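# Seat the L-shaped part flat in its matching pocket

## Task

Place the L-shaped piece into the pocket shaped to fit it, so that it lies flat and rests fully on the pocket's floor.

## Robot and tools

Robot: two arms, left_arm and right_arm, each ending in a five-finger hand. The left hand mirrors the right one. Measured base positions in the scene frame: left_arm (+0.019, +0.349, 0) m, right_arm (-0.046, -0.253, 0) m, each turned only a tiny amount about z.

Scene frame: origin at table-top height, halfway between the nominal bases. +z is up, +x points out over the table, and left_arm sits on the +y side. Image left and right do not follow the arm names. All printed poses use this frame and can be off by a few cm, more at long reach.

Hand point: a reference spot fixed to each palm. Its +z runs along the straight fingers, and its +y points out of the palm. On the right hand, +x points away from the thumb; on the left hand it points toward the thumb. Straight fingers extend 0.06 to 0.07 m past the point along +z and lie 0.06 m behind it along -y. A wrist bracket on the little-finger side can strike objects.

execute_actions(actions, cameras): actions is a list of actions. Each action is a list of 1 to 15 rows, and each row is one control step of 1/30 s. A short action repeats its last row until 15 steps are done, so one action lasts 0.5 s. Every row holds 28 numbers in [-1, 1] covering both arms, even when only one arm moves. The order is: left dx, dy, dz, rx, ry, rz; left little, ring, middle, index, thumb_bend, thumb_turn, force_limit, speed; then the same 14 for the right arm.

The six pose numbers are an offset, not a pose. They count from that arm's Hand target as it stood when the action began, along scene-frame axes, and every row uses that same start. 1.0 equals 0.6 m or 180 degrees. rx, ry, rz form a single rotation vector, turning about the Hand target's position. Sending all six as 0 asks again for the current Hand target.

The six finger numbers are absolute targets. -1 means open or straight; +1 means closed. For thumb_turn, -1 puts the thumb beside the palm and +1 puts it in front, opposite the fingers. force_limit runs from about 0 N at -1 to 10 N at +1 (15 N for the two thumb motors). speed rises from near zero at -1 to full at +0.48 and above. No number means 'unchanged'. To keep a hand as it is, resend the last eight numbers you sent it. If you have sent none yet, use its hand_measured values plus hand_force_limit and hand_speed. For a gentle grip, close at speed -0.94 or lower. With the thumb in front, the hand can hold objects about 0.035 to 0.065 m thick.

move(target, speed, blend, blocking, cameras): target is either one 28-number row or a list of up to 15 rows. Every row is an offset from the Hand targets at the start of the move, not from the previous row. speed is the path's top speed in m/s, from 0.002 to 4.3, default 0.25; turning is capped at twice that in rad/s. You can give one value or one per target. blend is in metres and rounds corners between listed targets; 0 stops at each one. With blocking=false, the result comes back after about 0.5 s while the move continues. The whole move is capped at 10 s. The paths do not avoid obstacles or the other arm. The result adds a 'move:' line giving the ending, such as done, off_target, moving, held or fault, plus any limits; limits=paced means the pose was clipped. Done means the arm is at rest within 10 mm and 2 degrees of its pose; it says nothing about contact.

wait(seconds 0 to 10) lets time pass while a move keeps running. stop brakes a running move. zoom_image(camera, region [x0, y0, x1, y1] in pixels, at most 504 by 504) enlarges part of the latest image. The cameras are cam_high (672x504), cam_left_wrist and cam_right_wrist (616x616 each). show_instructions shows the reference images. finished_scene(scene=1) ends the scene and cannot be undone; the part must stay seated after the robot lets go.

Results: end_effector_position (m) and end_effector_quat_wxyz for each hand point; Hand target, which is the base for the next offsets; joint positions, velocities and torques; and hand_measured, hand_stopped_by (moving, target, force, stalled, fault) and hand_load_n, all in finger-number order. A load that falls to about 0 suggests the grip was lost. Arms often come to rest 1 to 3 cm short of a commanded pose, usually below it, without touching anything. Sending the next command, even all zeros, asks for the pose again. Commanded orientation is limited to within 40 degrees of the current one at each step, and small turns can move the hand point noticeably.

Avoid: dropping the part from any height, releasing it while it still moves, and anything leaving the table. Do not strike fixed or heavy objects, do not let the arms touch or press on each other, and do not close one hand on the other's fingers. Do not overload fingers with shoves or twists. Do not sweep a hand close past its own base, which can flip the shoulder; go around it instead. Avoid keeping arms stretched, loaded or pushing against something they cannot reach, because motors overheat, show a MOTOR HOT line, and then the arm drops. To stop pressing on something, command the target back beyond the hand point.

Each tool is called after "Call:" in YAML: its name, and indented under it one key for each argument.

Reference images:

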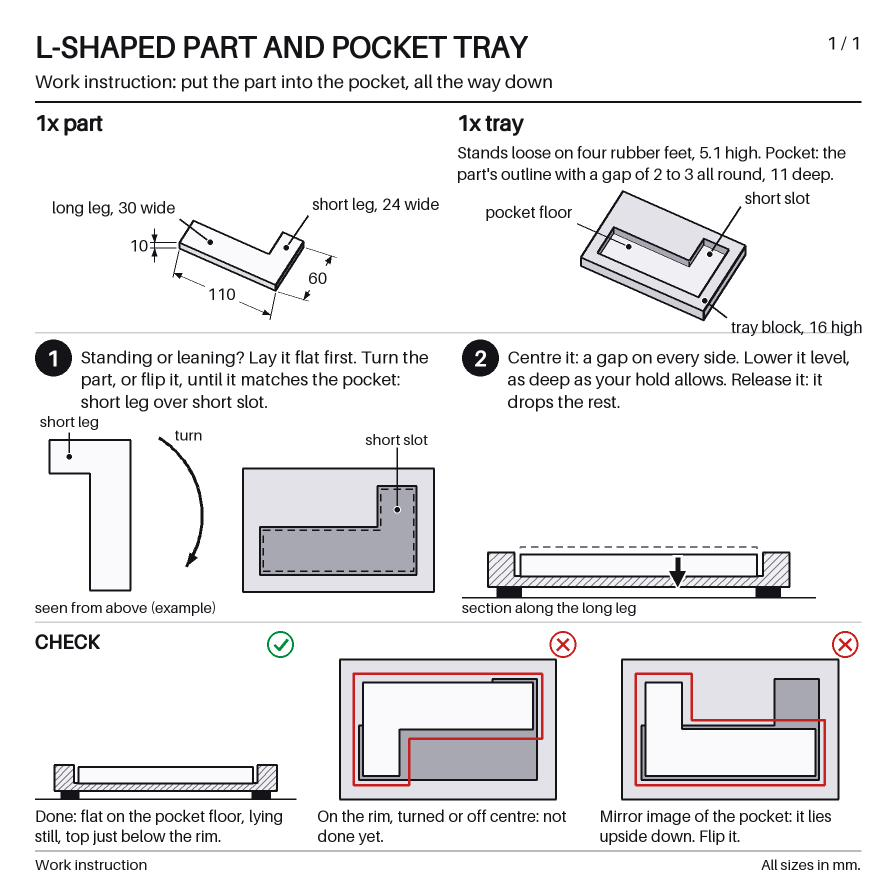

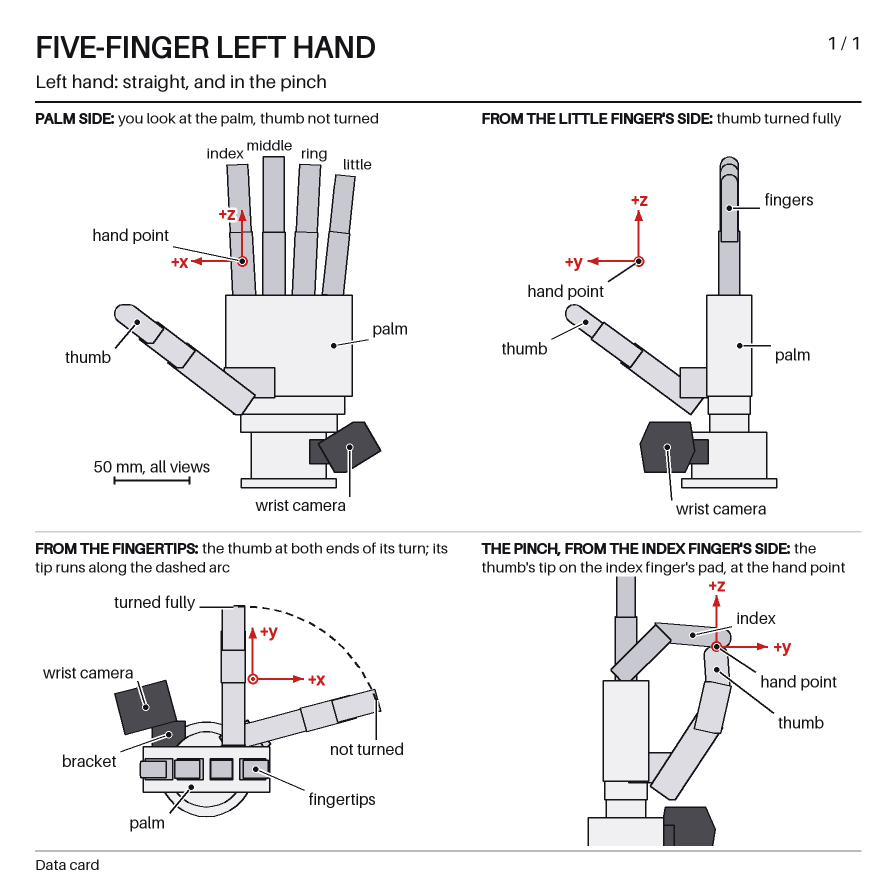

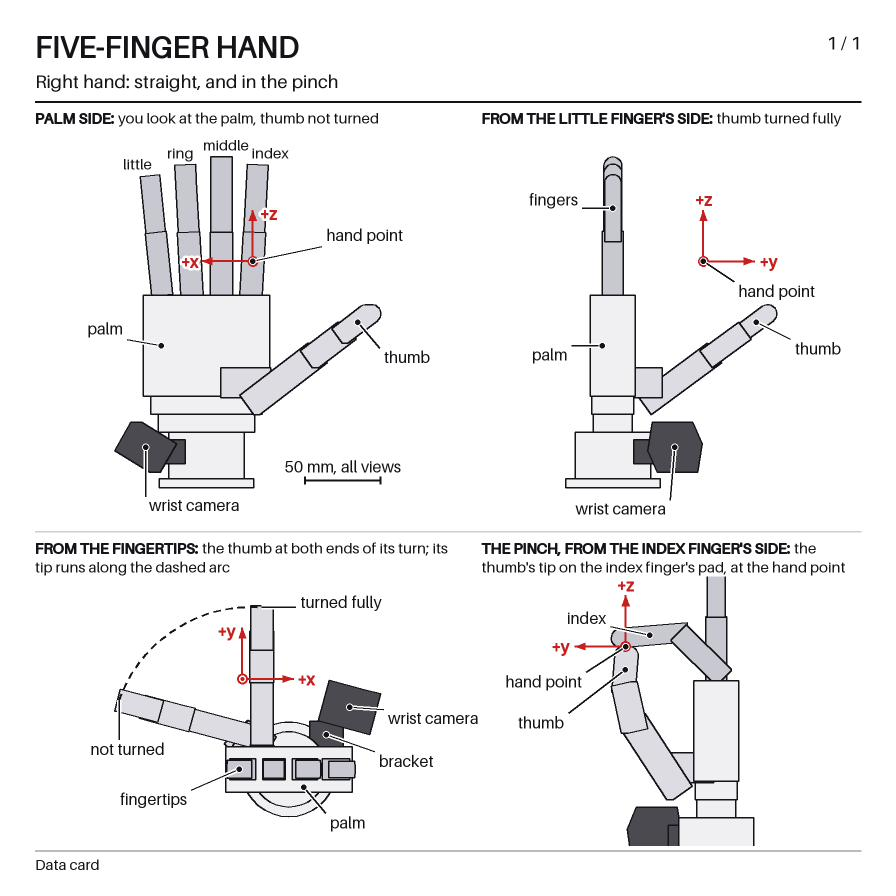

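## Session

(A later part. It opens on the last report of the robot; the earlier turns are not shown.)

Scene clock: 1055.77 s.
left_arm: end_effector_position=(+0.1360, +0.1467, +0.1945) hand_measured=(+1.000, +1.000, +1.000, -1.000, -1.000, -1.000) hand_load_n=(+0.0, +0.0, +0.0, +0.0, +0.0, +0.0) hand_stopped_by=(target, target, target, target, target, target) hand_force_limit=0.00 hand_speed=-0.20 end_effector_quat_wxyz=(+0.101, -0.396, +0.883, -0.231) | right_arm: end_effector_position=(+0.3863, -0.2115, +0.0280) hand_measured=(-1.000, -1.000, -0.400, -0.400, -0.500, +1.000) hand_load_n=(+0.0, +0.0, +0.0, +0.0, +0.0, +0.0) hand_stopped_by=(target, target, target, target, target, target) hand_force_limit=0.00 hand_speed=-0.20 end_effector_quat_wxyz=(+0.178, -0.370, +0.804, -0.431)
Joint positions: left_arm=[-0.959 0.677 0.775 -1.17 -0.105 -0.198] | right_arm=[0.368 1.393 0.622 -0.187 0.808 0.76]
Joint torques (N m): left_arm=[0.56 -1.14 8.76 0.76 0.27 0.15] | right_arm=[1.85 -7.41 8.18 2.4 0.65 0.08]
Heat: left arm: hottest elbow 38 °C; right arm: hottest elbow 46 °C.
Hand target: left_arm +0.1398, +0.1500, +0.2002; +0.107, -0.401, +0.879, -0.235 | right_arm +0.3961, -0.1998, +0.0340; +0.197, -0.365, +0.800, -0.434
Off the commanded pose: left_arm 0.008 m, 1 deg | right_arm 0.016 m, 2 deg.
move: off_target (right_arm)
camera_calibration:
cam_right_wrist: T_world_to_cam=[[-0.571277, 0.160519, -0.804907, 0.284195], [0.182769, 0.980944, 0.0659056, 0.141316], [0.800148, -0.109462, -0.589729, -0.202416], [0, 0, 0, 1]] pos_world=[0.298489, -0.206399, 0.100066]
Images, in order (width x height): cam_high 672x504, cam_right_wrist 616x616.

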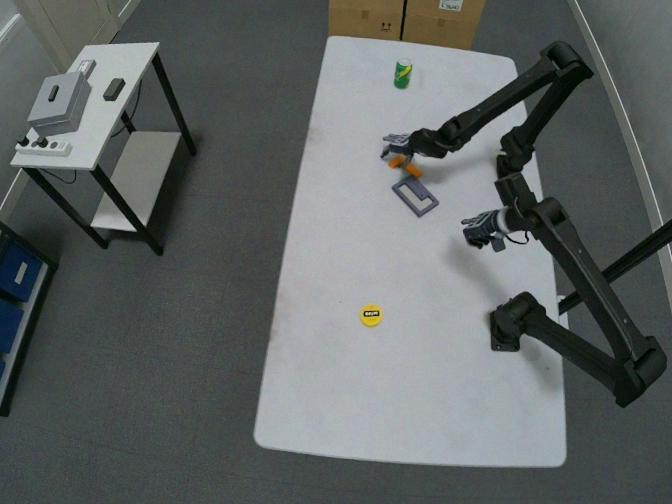

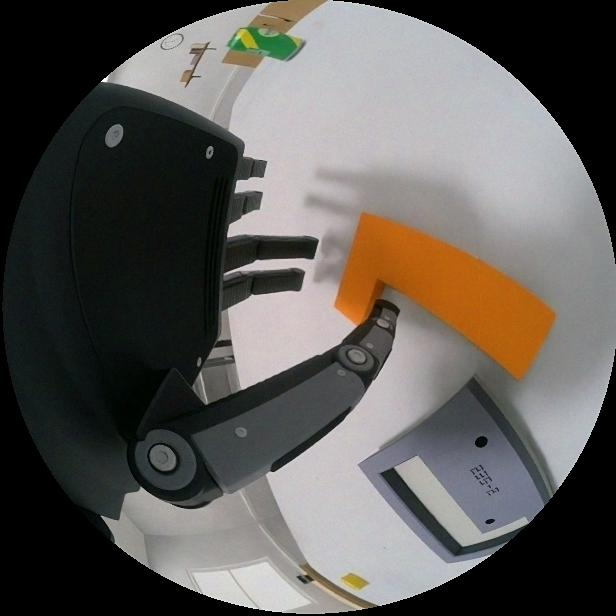

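Call:
move:
  target: [0, 0, 0, 0, 0, 0, 1, 1, 1, -1, -1, -1, 0.0, -0.2, -0.005, -0.004, -0.018, 0, 0, 0, -1, -1, -0.4, -0.4, -0.5, 1, 0.0, -0.2]
  speed: 0.05
  cameras: ["cam_high", "cam_right_wrist"]

Call:
zoom_image:
  camera: "cam_right_wrist"
  region: [240, 180, 420, 360]

Call:
zoom_image:
  camera: "cam_high"
  region: [370, 135, 420, 185]

Scene clock: 1067.07 s.
left_arm: end_effector_position=(+0.1360, +0.1467, +0.1945) hand_measured=(+1.000, +1.000, +1.000, -1.000, -1.000, -1.000) hand_load_n=(+0.0, +0.0, +0.0, +0.0, +0.0, +0.0) hand_stopped_by=(target, target, target, target, target, target) hand_force_limit=0.00 hand_speed=-0.20 end_effector_quat_wxyz=(+0.101, -0.396, +0.883, -0.231) | right_arm: end_effector_position=(+0.3834, -0.2125, +0.0176) hand_measured=(-1.000, -1.000, -0.400, -0.400, -0.500, +1.000) hand_load_n=(+0.0, -0.5, +0.0, +0.0, +0.0, -0.5) hand_stopped_by=(target, target, target, target, target, target) hand_force_limit=0.00 hand_speed=-0.20 end_effector_quat_wxyz=(+0.179, -0.369, +0.804, -0.431)
Joint positions: left_arm=[-0.959 0.677 0.775 -1.17 -0.105 -0.198] | right_arm=[0.368 1.411 0.6 -0.144 0.808 0.76]
Joint torques (N m): left_arm=[0.32 -0.79 8.81 0.79 0.23 0.15] | right_arm=[1.96 -7.71 7.79 2.33 0.63 0.01]
Heat: left arm: hottest elbow 38 °C; right arm: hottest elbow 45 °C.
Hand target: left_arm +0.1398, +0.1500, +0.2002; +0.107, -0.401, +0.879, -0.235 | right_arm +0.3931, -0.2022, +0.0232; +0.197, -0.365, +0.800, -0.434
Off the commanded pose: left_arm 0.008 m, 1 deg | right_arm 0.015 m, 2 deg.
move: off_target (right_arm)
camera_calibration:
cam_right_wrist: T_world_to_cam=[[-0.568947, 0.161309, -0.806399, 0.273658], [0.182634, 0.980871, 0.0673539, 0.143458], [0.801838, -0.108955, -0.587524, -0.206887], [0, 0, 0, 1]] pos_world=[0.295387, -0.207399, 0.0894641]
Images, in order (width x height): cam_high 672x504, cam_right_wrist 616x616.

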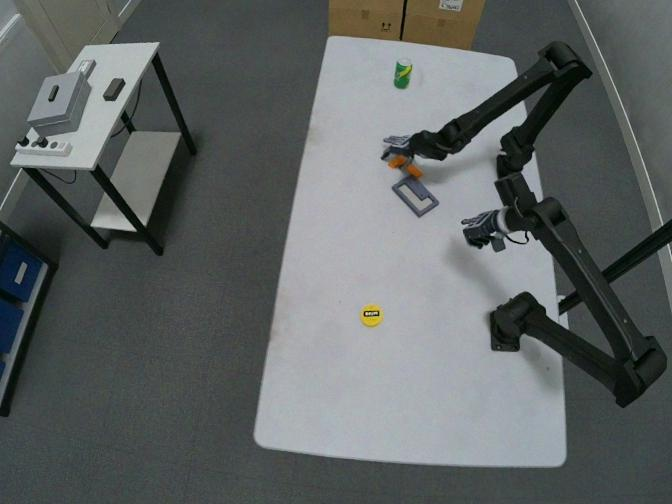

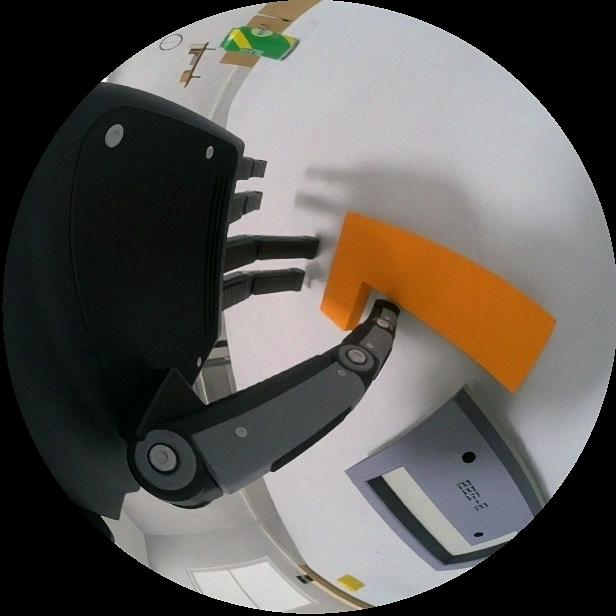

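Scaled by 2.800 from the camera's 616x616 image, which has a finer 880x880 frame.

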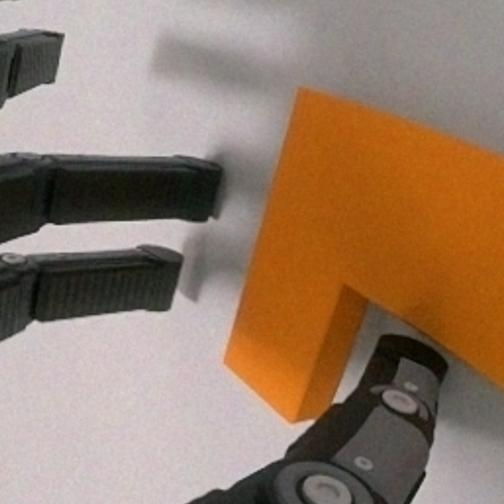

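Scaled by 10.080 from the camera's 672x504 image, which has a finer 960x720 frame.

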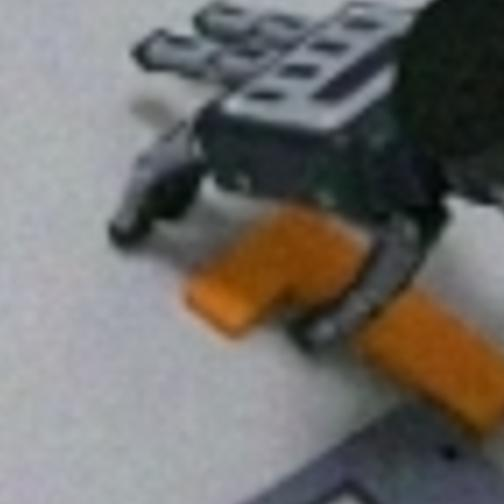

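Call:
move:
  target: [0, 0, 0, 0, 0, 0, 1, 1, 1, -1, -1, -1, 0.0, -0.2, 0, 0, 0.005, 0, 0, 0, -1, -1, 0.3, 0.3, -0.5, 1, -0.4, -0.8]
  speed: 0.05
  cameras: ["cam_high", "cam_right_wrist"]

Call:
zoom_image:
  camera: "cam_right_wrist"
  region: [240, 180, 420, 360]

Call:
zoom_image:
  camera: "cam_high"
  region: [370, 135, 420, 185]

Scene clock: 1082.17 s.
left_arm: end_effector_position=(+0.1360, +0.1467, +0.1945) hand_measured=(+1.000, +1.000, +1.000, -1.000, -1.000, -1.000) hand_load_n=(+0.0, +0.0, +0.0, +0.0, +0.0, +0.0) hand_stopped_by=(target, target, target, target, target, target) hand_force_limit=0.00 hand_speed=-0.20 end_effector_quat_wxyz=(+0.101, -0.396, +0.883, -0.231) | right_arm: end_effector_position=(+0.3843, -0.2136, +0.0188) hand_measured=(-1.000, -1.000, +0.094, +0.300, -0.502, +1.000) hand_load_n=(+0.0, +0.0, +3.5, +0.0, +3.5, +1.0) hand_stopped_by=(target, target, force, target, target, target) hand_force_limit=-0.40 hand_speed=-0.80 end_effector_quat_wxyz=(+0.180, -0.366, +0.803, -0.435)
Joint positions: left_arm=[-0.959 0.677 0.775 -1.17 -0.105 -0.198] | right_arm=[0.368 1.411 0.6 -0.139 0.816 0.76]
Joint torques (N m): left_arm=[0.67 -1.2 8.75 0.77 0.25 0.16] | right_arm=[1.38 -8.41 8.12 1.87 0.34 0.05]
Heat: left arm: hottest elbow 38 °C; right arm: hottest elbow 45 °C.
Hand target: left_arm +0.1398, +0.1500, +0.2002; +0.107, -0.401, +0.879, -0.235 | right_arm +0.3931, -0.2022, +0.0262; +0.197, -0.365, +0.800, -0.434
Off the commanded pose: left_arm 0.008 m, 1 deg | right_arm 0.016 m, 2 deg.
move: off_target (right_arm)
camera_calibration:
cam_right_wrist: T_world_to_cam=[[-0.563109, 0.160186, -0.810709, 0.272974], [0.186576, 0.980347, 0.0641103, 0.142716], [0.805045, -0.115158, -0.581928, -0.209787], [0, 0, 0, 1]] pos_world=[0.295975, -0.207796, 0.0900719]
Images, in order (width x height): cam_high 672x504, cam_right_wrist 616x616.

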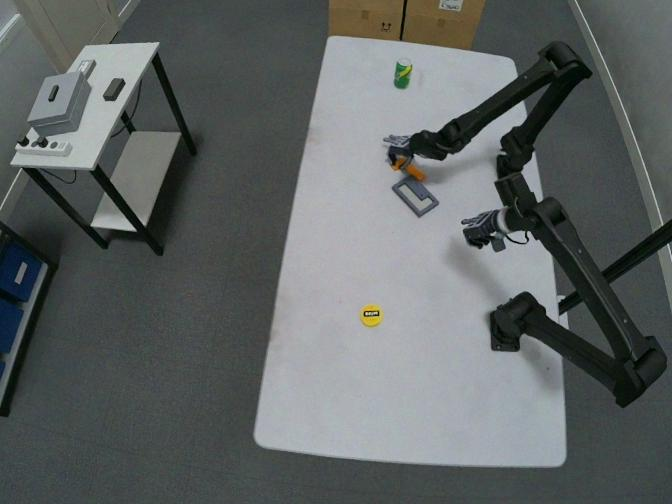

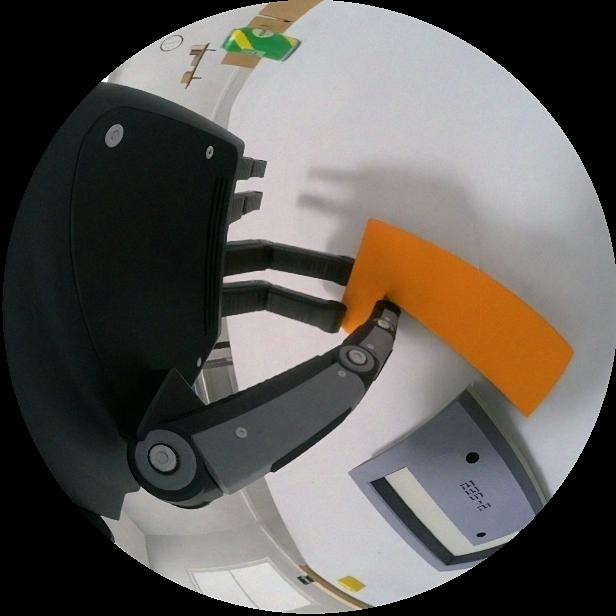

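Scaled by 2.800 from the camera's 616x616 image, which has a finer 880x880 frame.

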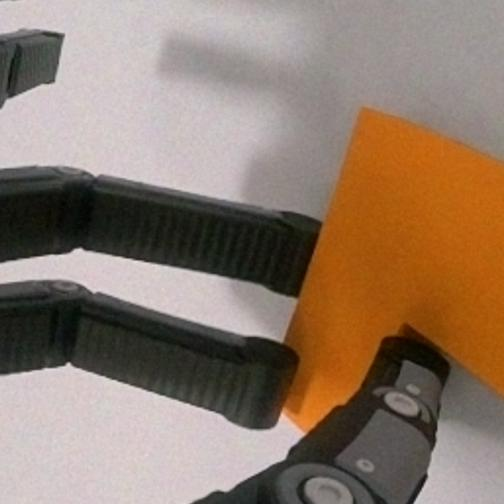

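Scaled by 10.080 from the camera's 672x504 image, which has a finer 960x720 frame.

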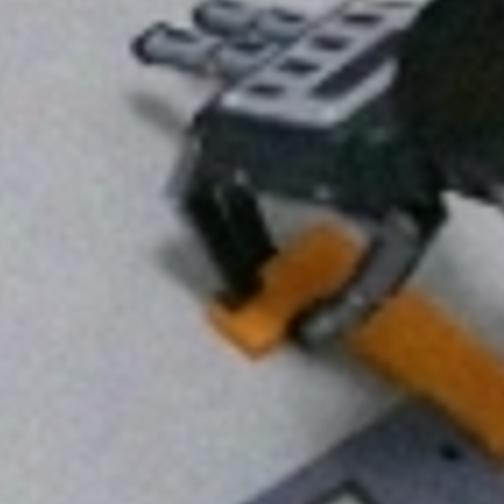

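Call:
move:
  target: [0, 0, 0, 0, 0, 0, 1, 1, 1, -1, -1, -1, 0.0, -0.2, 0, 0, 0, 0, 0, 0, -1, -1, 0.3, 0.7, -0.5, 1, -0.4, -0.8]
  speed: 0.05
  cameras: ["cam_high", "cam_right_wrist"]

Call:
zoom_image:
  camera: "cam_right_wrist"
  region: [240, 180, 420, 360]

Scene clock: 1089.67 s.
left_arm: end_effector_position=(+0.1360, +0.1467, +0.1945) hand_measured=(+1.000, +1.000, +1.000, -1.000, -1.000, -1.000) hand_load_n=(+0.0, +0.0, +0.0, +0.0, +0.0, +0.0) hand_stopped_by=(target, target, target, target, target, target) hand_force_limit=0.00 hand_speed=-0.20 end_effector_quat_wxyz=(+0.101, -0.396, +0.883, -0.231) | right_arm: end_effector_position=(+0.3843, -0.2136, +0.0188) hand_measured=(-1.000, -1.000, +0.094, +0.700, -0.502, +1.000) hand_load_n=(+0.0, +0.0, +4.0, +0.0, +3.5, +1.5) hand_stopped_by=(target, target, force, target, target, target) hand_force_limit=-0.40 hand_speed=-0.80 end_effector_quat_wxyz=(+0.180, -0.366, +0.803, -0.435)
Joint positions: left_arm=[-0.959 0.677 0.775 -1.17 -0.105 -0.198] | right_arm=[0.368 1.411 0.6 -0.139 0.816 0.76]
Joint torques (N m): left_arm=[0.62 -1.08 8.75 0.72 0.21 0.16] | right_arm=[1.49 -8.35 8.01 1.89 0.33 0.02]
Heat: left arm: hottest elbow 38 °C; right arm: hottest elbow 45 °C.
Hand target: left_arm +0.1398, +0.1500, +0.2002; +0.107, -0.401, +0.879, -0.235 | right_arm +0.3931, -0.2022, +0.0262; +0.197, -0.365, +0.800, -0.434
Off the commanded pose: left_arm 0.008 m, 1 deg | right_arm 0.016 m, 2 deg.
move: off_target (right_arm)
camera_calibration:
cam_right_wrist: T_world_to_cam=[[-0.563109, 0.160186, -0.810709, 0.272974], [0.186576, 0.980347, 0.0641103, 0.142716], [0.805045, -0.115158, -0.581928, -0.209787], [0, 0, 0, 1]] pos_world=[0.295975, -0.207796, 0.0900719]
Images, in order (width x height): cam_high 672x504, cam_right_wrist 616x616.

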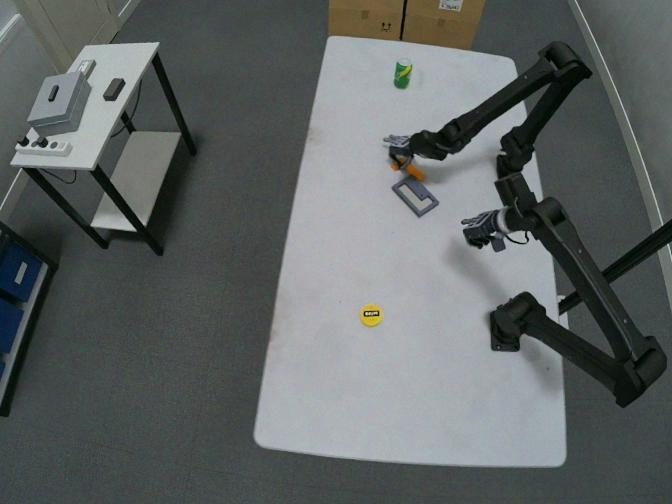

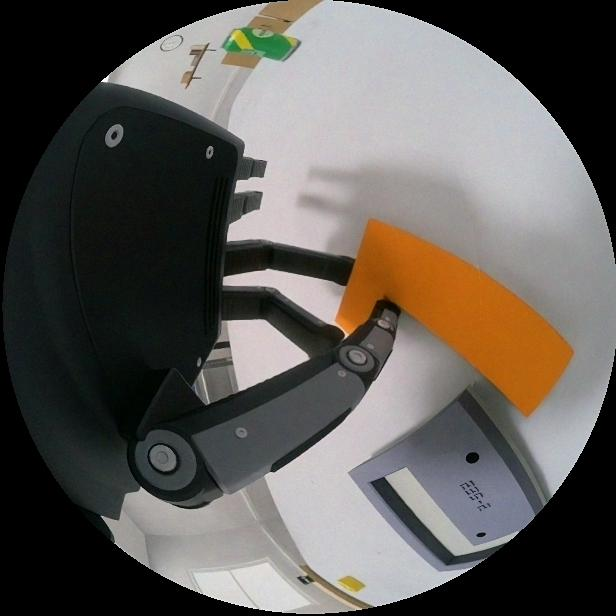

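Scaled by 2.800 from the camera's 616x616 image, which has a finer 880x880 frame.

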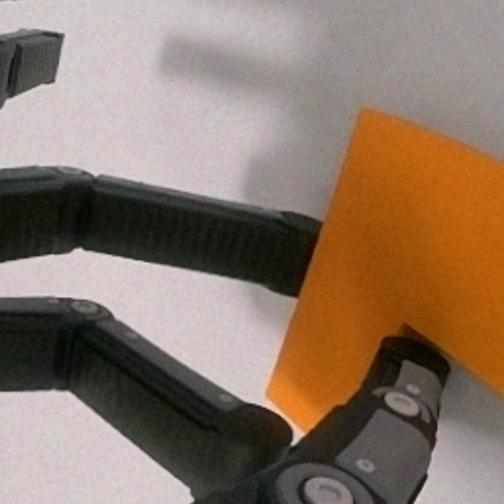

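Call:
move:
  target: [0, 0, 0, 0, 0, 0, 1, 1, 1, -1, -1, -1, 0.0, -0.2, 0, 0, 0, 0, 0, 0, -1, -1, -0.4, -0.4, -0.5, 1, -0.4, -0.5]
  speed: 0.05
  cameras: ["cam_high", "cam_right_wrist"]

Call:
zoom_image:
  camera: "cam_right_wrist"
  region: [240, 180, 420, 360]

Call:
zoom_image:
  camera: "cam_high"
  region: [370, 135, 440, 205]

Scene clock: 1110.17 s.
left_arm: end_effector_position=(+0.1360, +0.1467, +0.1945) hand_measured=(+1.000, +1.000, +1.000, -1.000, -1.000, -1.000) hand_load_n=(+0.0, +0.0, +0.0, +0.0, +0.0, +0.0) hand_stopped_by=(target, target, target, target, target, target) hand_force_limit=0.00 hand_speed=-0.20 end_effector_quat_wxyz=(+0.101, -0.396, +0.883, -0.231) | right_arm: end_effector_position=(+0.3859, -0.2095, +0.0228) hand_measured=(-1.000, -1.000, -0.400, -0.400, -0.500, +1.000) hand_load_n=(+0.0, +0.0, +1.0, +0.0, -0.5, +0.0) hand_stopped_by=(target, target, target, target, target, target) hand_force_limit=-0.40 hand_speed=-0.50 end_effector_quat_wxyz=(+0.187, -0.365, +0.801, -0.435)
Joint positions: left_arm=[-0.959 0.677 0.775 -1.17 -0.105 -0.198] | right_arm=[0.377 1.404 0.6 -0.135 0.819 0.763]
Joint torques (N m): left_arm=[0.73 -0.79 8.7 0.76 0.2 0.14] | right_arm=[1.49 -7.47 8.32 1.65 0.21 -0.01]
Heat: left arm: hottest elbow 38 °C; right arm: hottest elbow 45 °C.
Hand target: left_arm +0.1398, +0.1500, +0.2002; +0.107, -0.401, +0.879, -0.235 | right_arm +0.3931, -0.2022, +0.0262; +0.197, -0.365, +0.800, -0.434
Off the commanded pose: left_arm 0.008 m, 1 deg | right_arm 0.011 m, 1 deg.
move: off_target (right_arm)
camera_calibration:
cam_right_wrist: T_world_to_cam=[[-0.552405, 0.159821, -0.818111, 0.27235], [0.180035, 0.981159, 0.0701097, 0.140766], [0.813902, -0.10856, -0.57077, -0.210557], [0, 0, 0, 1]] pos_world=[0.296478, -0.204499, 0.0927636]
Images, in order (width x height): cam_high 672x504, cam_right_wrist 616x616.

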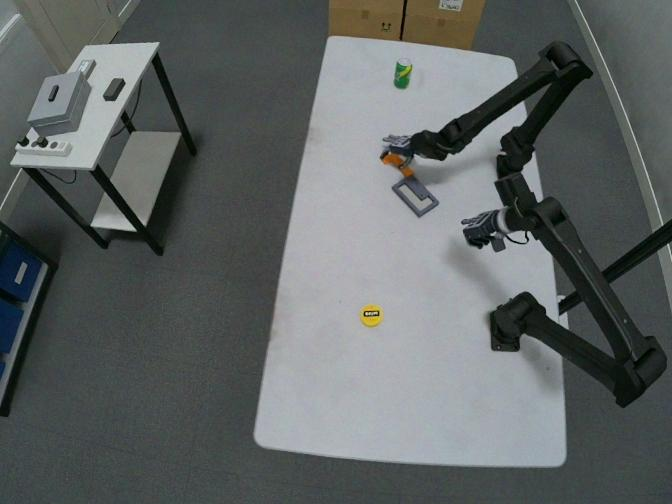

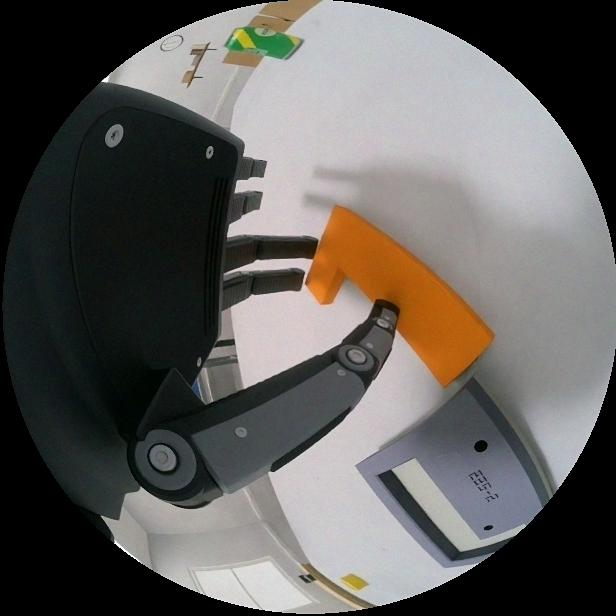

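Scaled by 2.800 from the camera's 616x616 image, which has a finer 880x880 frame.

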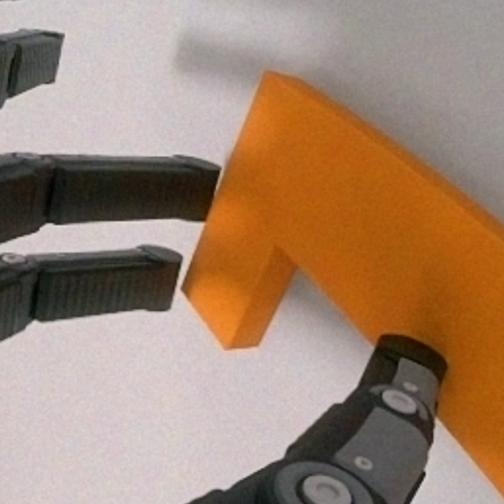

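Scaled by 7.200 from the camera's 672x504 image, which has a finer 960x720 frame.

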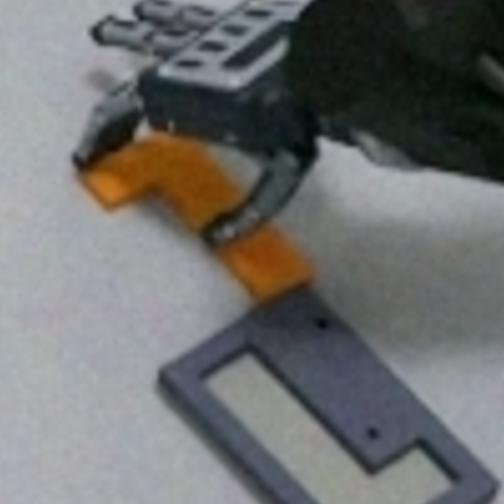

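Call:
move:
  target: [0, 0, 0, 0, 0, 0, 1, 1, 1, -1, -1, -1, 0.0, -0.2, 0, 0, -0.012, 0, 0, 0, -1, -1, -0.4, -0.4, -0.5, 1, -0.4, -0.5]
  speed: 0.05

Call:
move:
  target: [0, 0, 0, 0, 0, 0, 1, 1, 1, -1, -1, -1, 0.0, -0.2, 0, 0, 0, 0, 0, 0, -1, -1, 0.3, 0.3, -0.5, 1, -0.4, -0.85]
  speed: 0.05
  cameras: ["cam_high", "cam_right_wrist"]

Call:
zoom_image:
  camera: "cam_right_wrist"
  region: [240, 180, 420, 360]

Call:
zoom_image:
  camera: "cam_high"
  region: [370, 135, 440, 205]

Scene clock: 1140.33 s.
left_arm: end_effector_position=(+0.1360, +0.1467, +0.1945) hand_measured=(+1.000, +1.000, +1.000, -1.000, -1.000, -1.000) hand_load_n=(+0.0, +0.0, +0.0, +0.0, -0.5, +0.0) hand_stopped_by=(target, target, target, target, target, target) hand_force_limit=0.00 hand_speed=-0.20 end_effector_quat_wxyz=(+0.101, -0.396, +0.883, -0.231) | right_arm: end_effector_position=(+0.3878, -0.2089, +0.0230) hand_measured=(-1.000, -1.000, -0.400, -0.400, -0.500, +1.000) hand_load_n=(+0.0, +0.0, +0.5, +0.0, -0.5, -1.0) hand_stopped_by=(target, target, target, target, target, target) hand_force_limit=-0.40 hand_speed=-0.50 end_effector_quat_wxyz=(+0.191, -0.363, +0.801, -0.436)
Joint positions: left_arm=[-0.959 0.677 0.775 -1.17 -0.105 -0.198] | right_arm=[0.377 1.407 0.6 -0.124 0.819 0.763]
Joint torques (N m): left_arm=[0.62 -0.91 8.75 0.81 0.25 0.12] | right_arm=[1.14 -6.48 7.54 2.26 0.2 0.02]
Heat: left arm: hottest elbow 38 °C; right arm: hottest elbow 45 °C.
Hand target: left_arm +0.1398, +0.1500, +0.2002; +0.107, -0.401, +0.879, -0.235 | right_arm +0.3931, -0.2022, +0.0190; +0.197, -0.365, +0.800, -0.434
Off the commanded pose: left_arm 0.008 m, 1 deg | right_arm 0.009 m, 1 deg.
move: done

Scene clock: 1142.60 s.
left_arm: end_effector_position=(+0.1360, +0.1467, +0.1945) hand_measured=(+1.000, +1.000, +1.000, -1.000, -1.000, -1.000) hand_load_n=(+0.5, +0.0, +0.0, +0.0, +0.0, -0.5) hand_stopped_by=(target, target, target, target, target, target) hand_force_limit=0.00 hand_speed=-0.20 end_effector_quat_wxyz=(+0.101, -0.396, +0.883, -0.231) | right_arm: end_effector_position=(+0.3891, -0.2126, +0.0205) hand_measured=(-1.000, -1.000, +0.112, +0.300, -0.500, +1.000) hand_load_n=(+0.0, +0.0, +4.5, +0.0, +3.0, +0.0) hand_stopped_by=(target, target, force, target, target, target) hand_force_limit=-0.40 hand_speed=-0.85 end_effector_quat_wxyz=(+0.189, -0.359, +0.803, -0.437)
Joint positions: left_arm=[-0.959 0.677 0.775 -1.17 -0.105 -0.198] | right_arm=[0.368 1.416 0.6 -0.115 0.819 0.763]
Joint torques (N m): left_arm=[0.85 -0.97 8.75 0.77 0.23 0.17] | right_arm=[1.26 -7.24 7.47 1.8 0.21 0.01]
Heat: left arm: hottest elbow 38 °C; right arm: hottest elbow 44 °C.
Hand target: left_arm +0.1398, +0.1500, +0.2002; +0.107, -0.401, +0.879, -0.235 | right_arm +0.3931, -0.2022, +0.0190; +0.197, -0.365, +0.800, -0.434
Off the commanded pose: left_arm 0.008 m, 1 deg | right_arm 0.011 m, 1 deg.
move: off_target (right_arm)
camera_calibration:
cam_right_wrist: T_world_to_cam=[[-0.544975, 0.166873, -0.821679, 0.271447], [0.188496, 0.979292, 0.073863, 0.139569], [0.816989, -0.114629, -0.565145, -0.217423], [0, 0, 0, 1]] pos_world=[0.299256, -0.206899, 0.0898579]
Images, in order (width x height): cam_high 672x504, cam_right_wrist 616x616.

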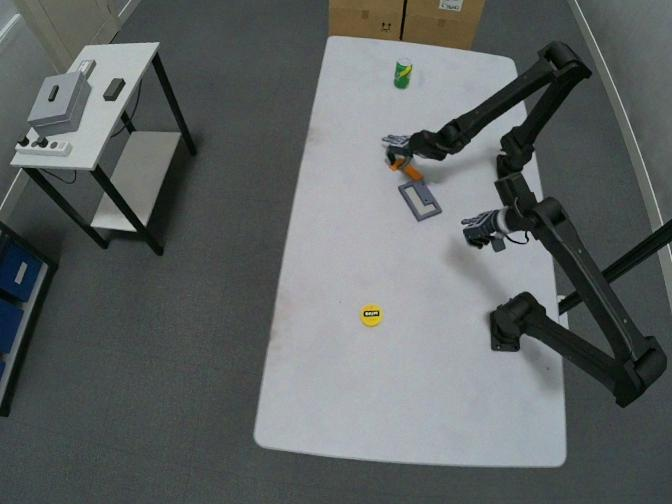

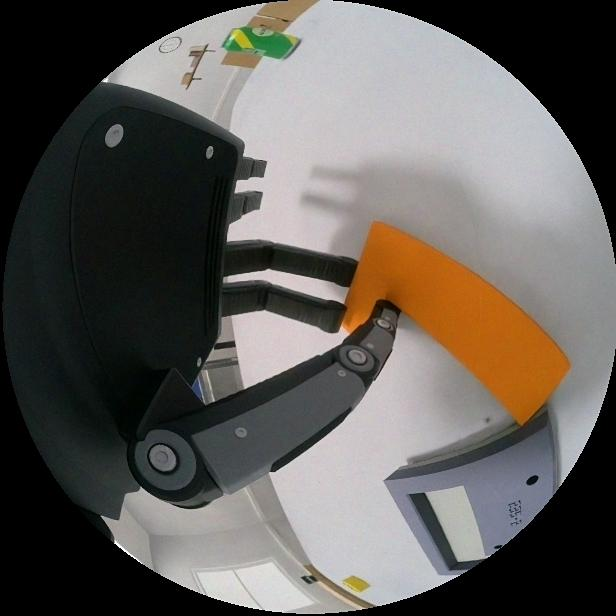

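Scaled by 2.800 from the camera's 616x616 image, which has a finer 880x880 frame.

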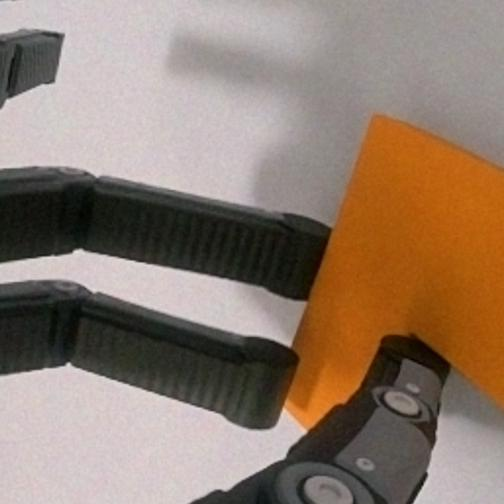

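Scaled by 7.200 from the camera's 672x504 image, which has a finer 960x720 frame.

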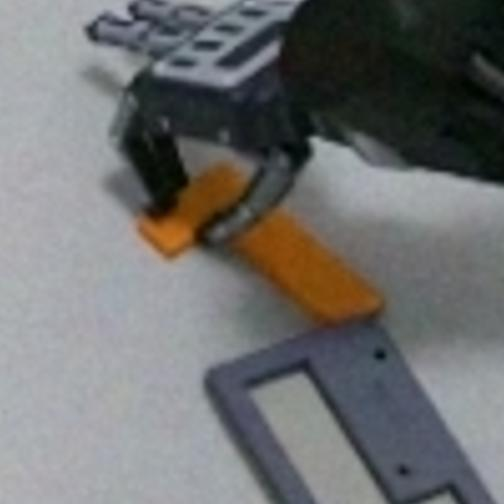

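Call:
move:
  target: [0, 0, 0, 0, 0, 0, 1, 1, 1, -1, -1, -1, 0.0, -0.2, 0, 0, 0, 0, 0, 0, -1, -1, -0.2, -0.2, -0.4, 1, -0.4, -0.6]
  speed: 0.05
  cameras: ["cam_right_wrist"]

Call:
zoom_image:
  camera: "cam_right_wrist"
  region: [240, 180, 420, 360]

Scene clock: 1167.30 s.
left_arm: end_effector_position=(+0.1360, +0.1467, +0.1945) hand_measured=(+1.000, +1.000, +1.000, -1.000, -1.000, -1.000) hand_load_n=(+0.0, +0.0, +0.0, +0.0, +0.0, +0.0) hand_stopped_by=(target, target, target, target, target, target) hand_force_limit=0.00 hand_speed=-0.20 end_effector_quat_wxyz=(+0.101, -0.396, +0.883, -0.231) | right_arm: end_effector_position=(+0.3903, -0.2109, +0.0226) hand_measured=(-1.000, -1.000, -0.200, -0.200, -0.400, +1.000) hand_load_n=(+0.0, +0.0, +0.5, +0.0, +0.0, +0.0) hand_stopped_by=(target, target, target, target, target, target) hand_force_limit=-0.40 hand_speed=-0.60 end_effector_quat_wxyz=(+0.193, -0.357, +0.800, -0.442)
Joint positions: left_arm=[-0.959 0.677 0.775 -1.17 -0.105 -0.198] | right_arm=[0.377 1.416 0.598 -0.104 0.834 0.764]
Joint torques (N m): left_arm=[0.97 -1.08 8.73 0.65 0.23 0.16] | right_arm=[1.49 -7.47 7.65 1.44 0.14 0.01]
Heat: left arm: hottest elbow 38 °C; right arm: hottest elbow 44 °C.
Hand target: left_arm +0.1398, +0.1500, +0.2002; +0.107, -0.401, +0.879, -0.235 | right_arm +0.3931, -0.2022, +0.0190; +0.197, -0.365, +0.800, -0.434
Off the commanded pose: left_arm 0.008 m, 1 deg | right_arm 0.010 m, 1 deg.
move: done
camera_calibration:
cam_right_wrist: T_world_to_cam=[[-0.533693, 0.160936, -0.830224, 0.268016], [0.188368, 0.979684, 0.0688202, 0.137792], [0.824433, -0.119659, -0.553166, -0.221199], [0, 0, 0, 1]] pos_world=[0.299447, -0.204594, 0.0906706]
Images, in order (width x height): cam_right_wrist 616x616.

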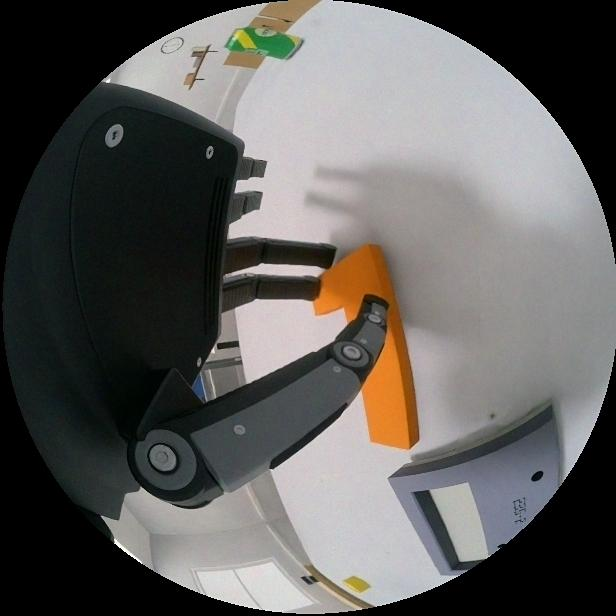

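Scaled by 2.800 from the camera's 616x616 image, which has a finer 880x880 frame.

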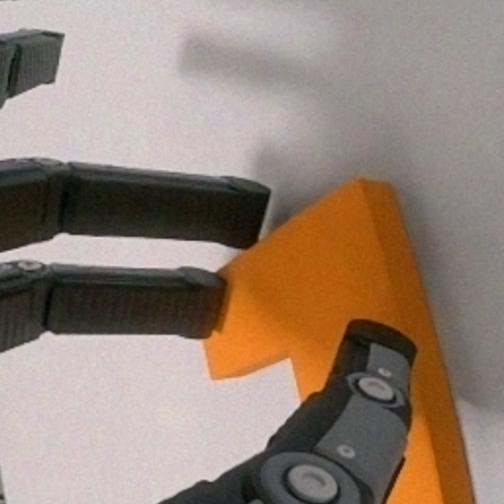

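Call:
move:
  target:
    - [0, 0, 0, 0, 0, 0, 1, 1, 1, -1, -1, -1, 0.0, -0.2, 0, 0, 0.08, 0, 0, 0, -1, -1, -0.2, -0.2, -0.4, 1, -0.4, -0.6]
    - [0, 0, 0, 0, 0, 0, 1, 1, 1, -1, -1, -1, 0.0, -0.2, -0.2, -0.1, 0.25, 0, 0, 0, -1, -1, -0.2, -0.2, -0.4, 1, -0.4, -0.6]
  speed: [0.08, 0.2]
  blend: [0.02, 0]
  cameras: ["all"]

Call:
zoom_image:
  camera: "cam_high"
  region: [375, 135, 455, 225]

Call:
zoom_image:
  camera: "cam_right_wrist"
  region: [300, 140, 560, 400]

Scene clock: 1226.77 s.
left_arm: end_effector_position=(+0.1360, +0.1467, +0.1945) hand_measured=(+1.000, +1.000, +1.000, -1.000, -1.000, -1.000) hand_load_n=(+0.0, +0.0, +0.0, +0.0, +0.0, +0.0) hand_stopped_by=(target, target, target, target, target, target) hand_force_limit=0.00 hand_speed=-0.20 end_effector_quat_wxyz=(+0.101, -0.396, +0.883, -0.231) | right_arm: end_effector_position=(+0.2702, -0.2556, +0.1539) hand_measured=(-1.000, -1.000, -0.200, -0.200, -0.400, +1.000) hand_load_n=(+0.0, +0.0, +0.5, +0.0, +0.0, +0.0) hand_stopped_by=(target, target, target, target, target, target) hand_force_limit=-0.40 hand_speed=-0.60 end_effector_quat_wxyz=(+0.194, -0.372, +0.801, -0.427)
Joint positions: left_arm=[-0.959 0.677 0.775 -1.17 -0.105 -0.198] | right_arm=[0.328 0.73 0.563 -0.722 0.765 0.697]
Joint torques (N m): left_arm=[0.62 -0.79 8.69 0.84 0.22 0.16] | right_arm=[-0.32 -2.78 11.89 1.05 0.34 -0.26]
Heat: left arm: hottest elbow 38 °C; right arm: hottest elbow 42 °C.
Hand target: left_arm +0.1398, +0.1500, +0.2002; +0.107, -0.401, +0.879, -0.235 | right_arm +0.2731, -0.2622, +0.1690; +0.197, -0.365, +0.800, -0.434
Off the commanded pose: left_arm 0.008 m, 1 deg | right_arm 0.017 m, 1 deg.
move: off_target (right_arm)
camera_calibration:
cam_left_wrist: T_world_to_cam=[[0.44218, -0.759918, 0.476447, -0.0426047], [-0.891176, -0.312178, 0.329167, 0.105446], [-0.101403, -0.570149, -0.815259, 0.364899], [0, 0, 0, 1]] pos_world=[0.149812, 0.208589, 0.283077]
cam_right_wrist: T_world_to_cam=[[-0.557538, 0.160076, -0.814572, 0.323937], [0.160199, 0.983535, 0.0836308, 0.201426], [0.814548, -0.0838667, -0.574002, -0.0398738], [0, 0, 0, 1]] pos_world=[0.180818, -0.253309, 0.224137]

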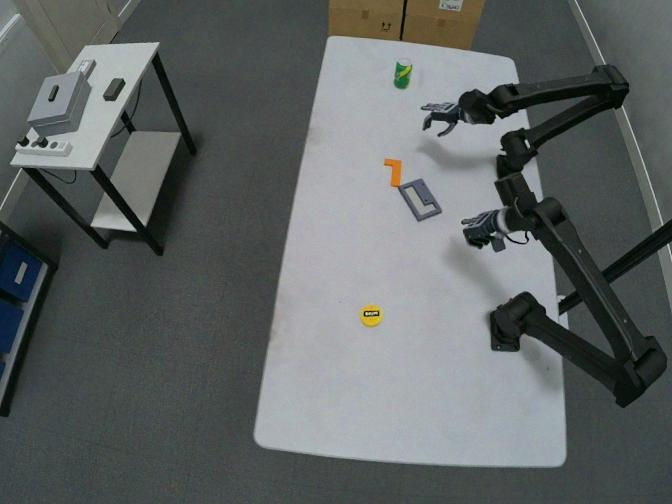

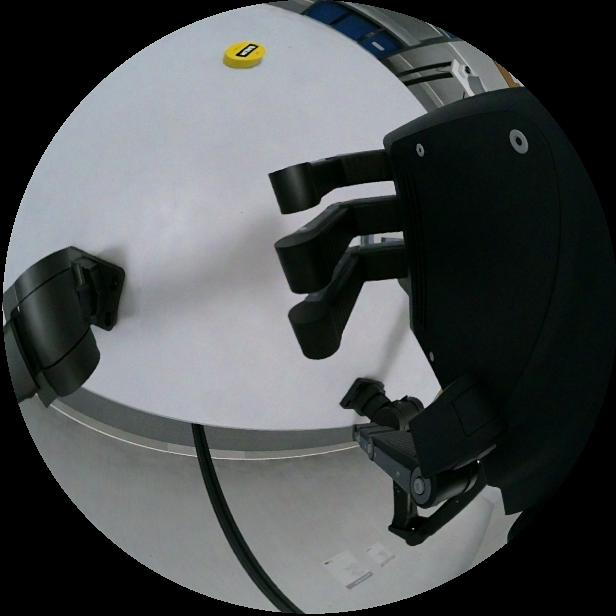

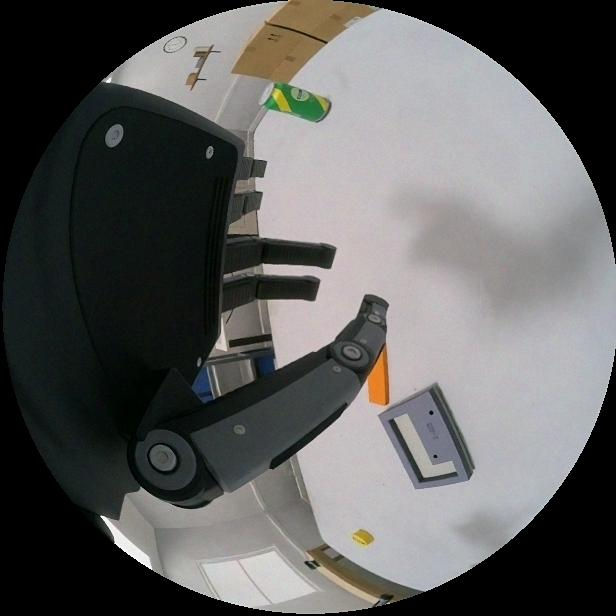

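Scaled by 5.600 from the camera's 672x504 image, which has a finer 960x720 frame.

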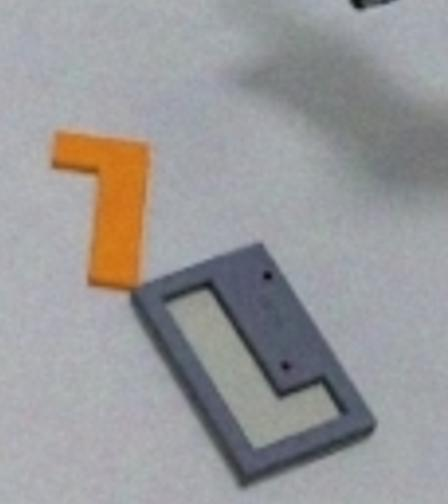

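Scaled by 1.938 from the camera's 616x616 image, which has a finer 880x880 frame.

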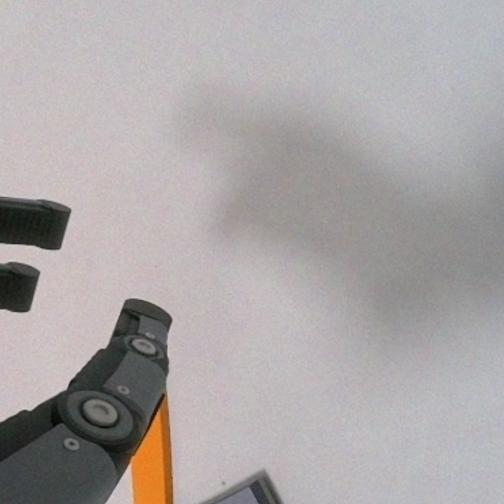

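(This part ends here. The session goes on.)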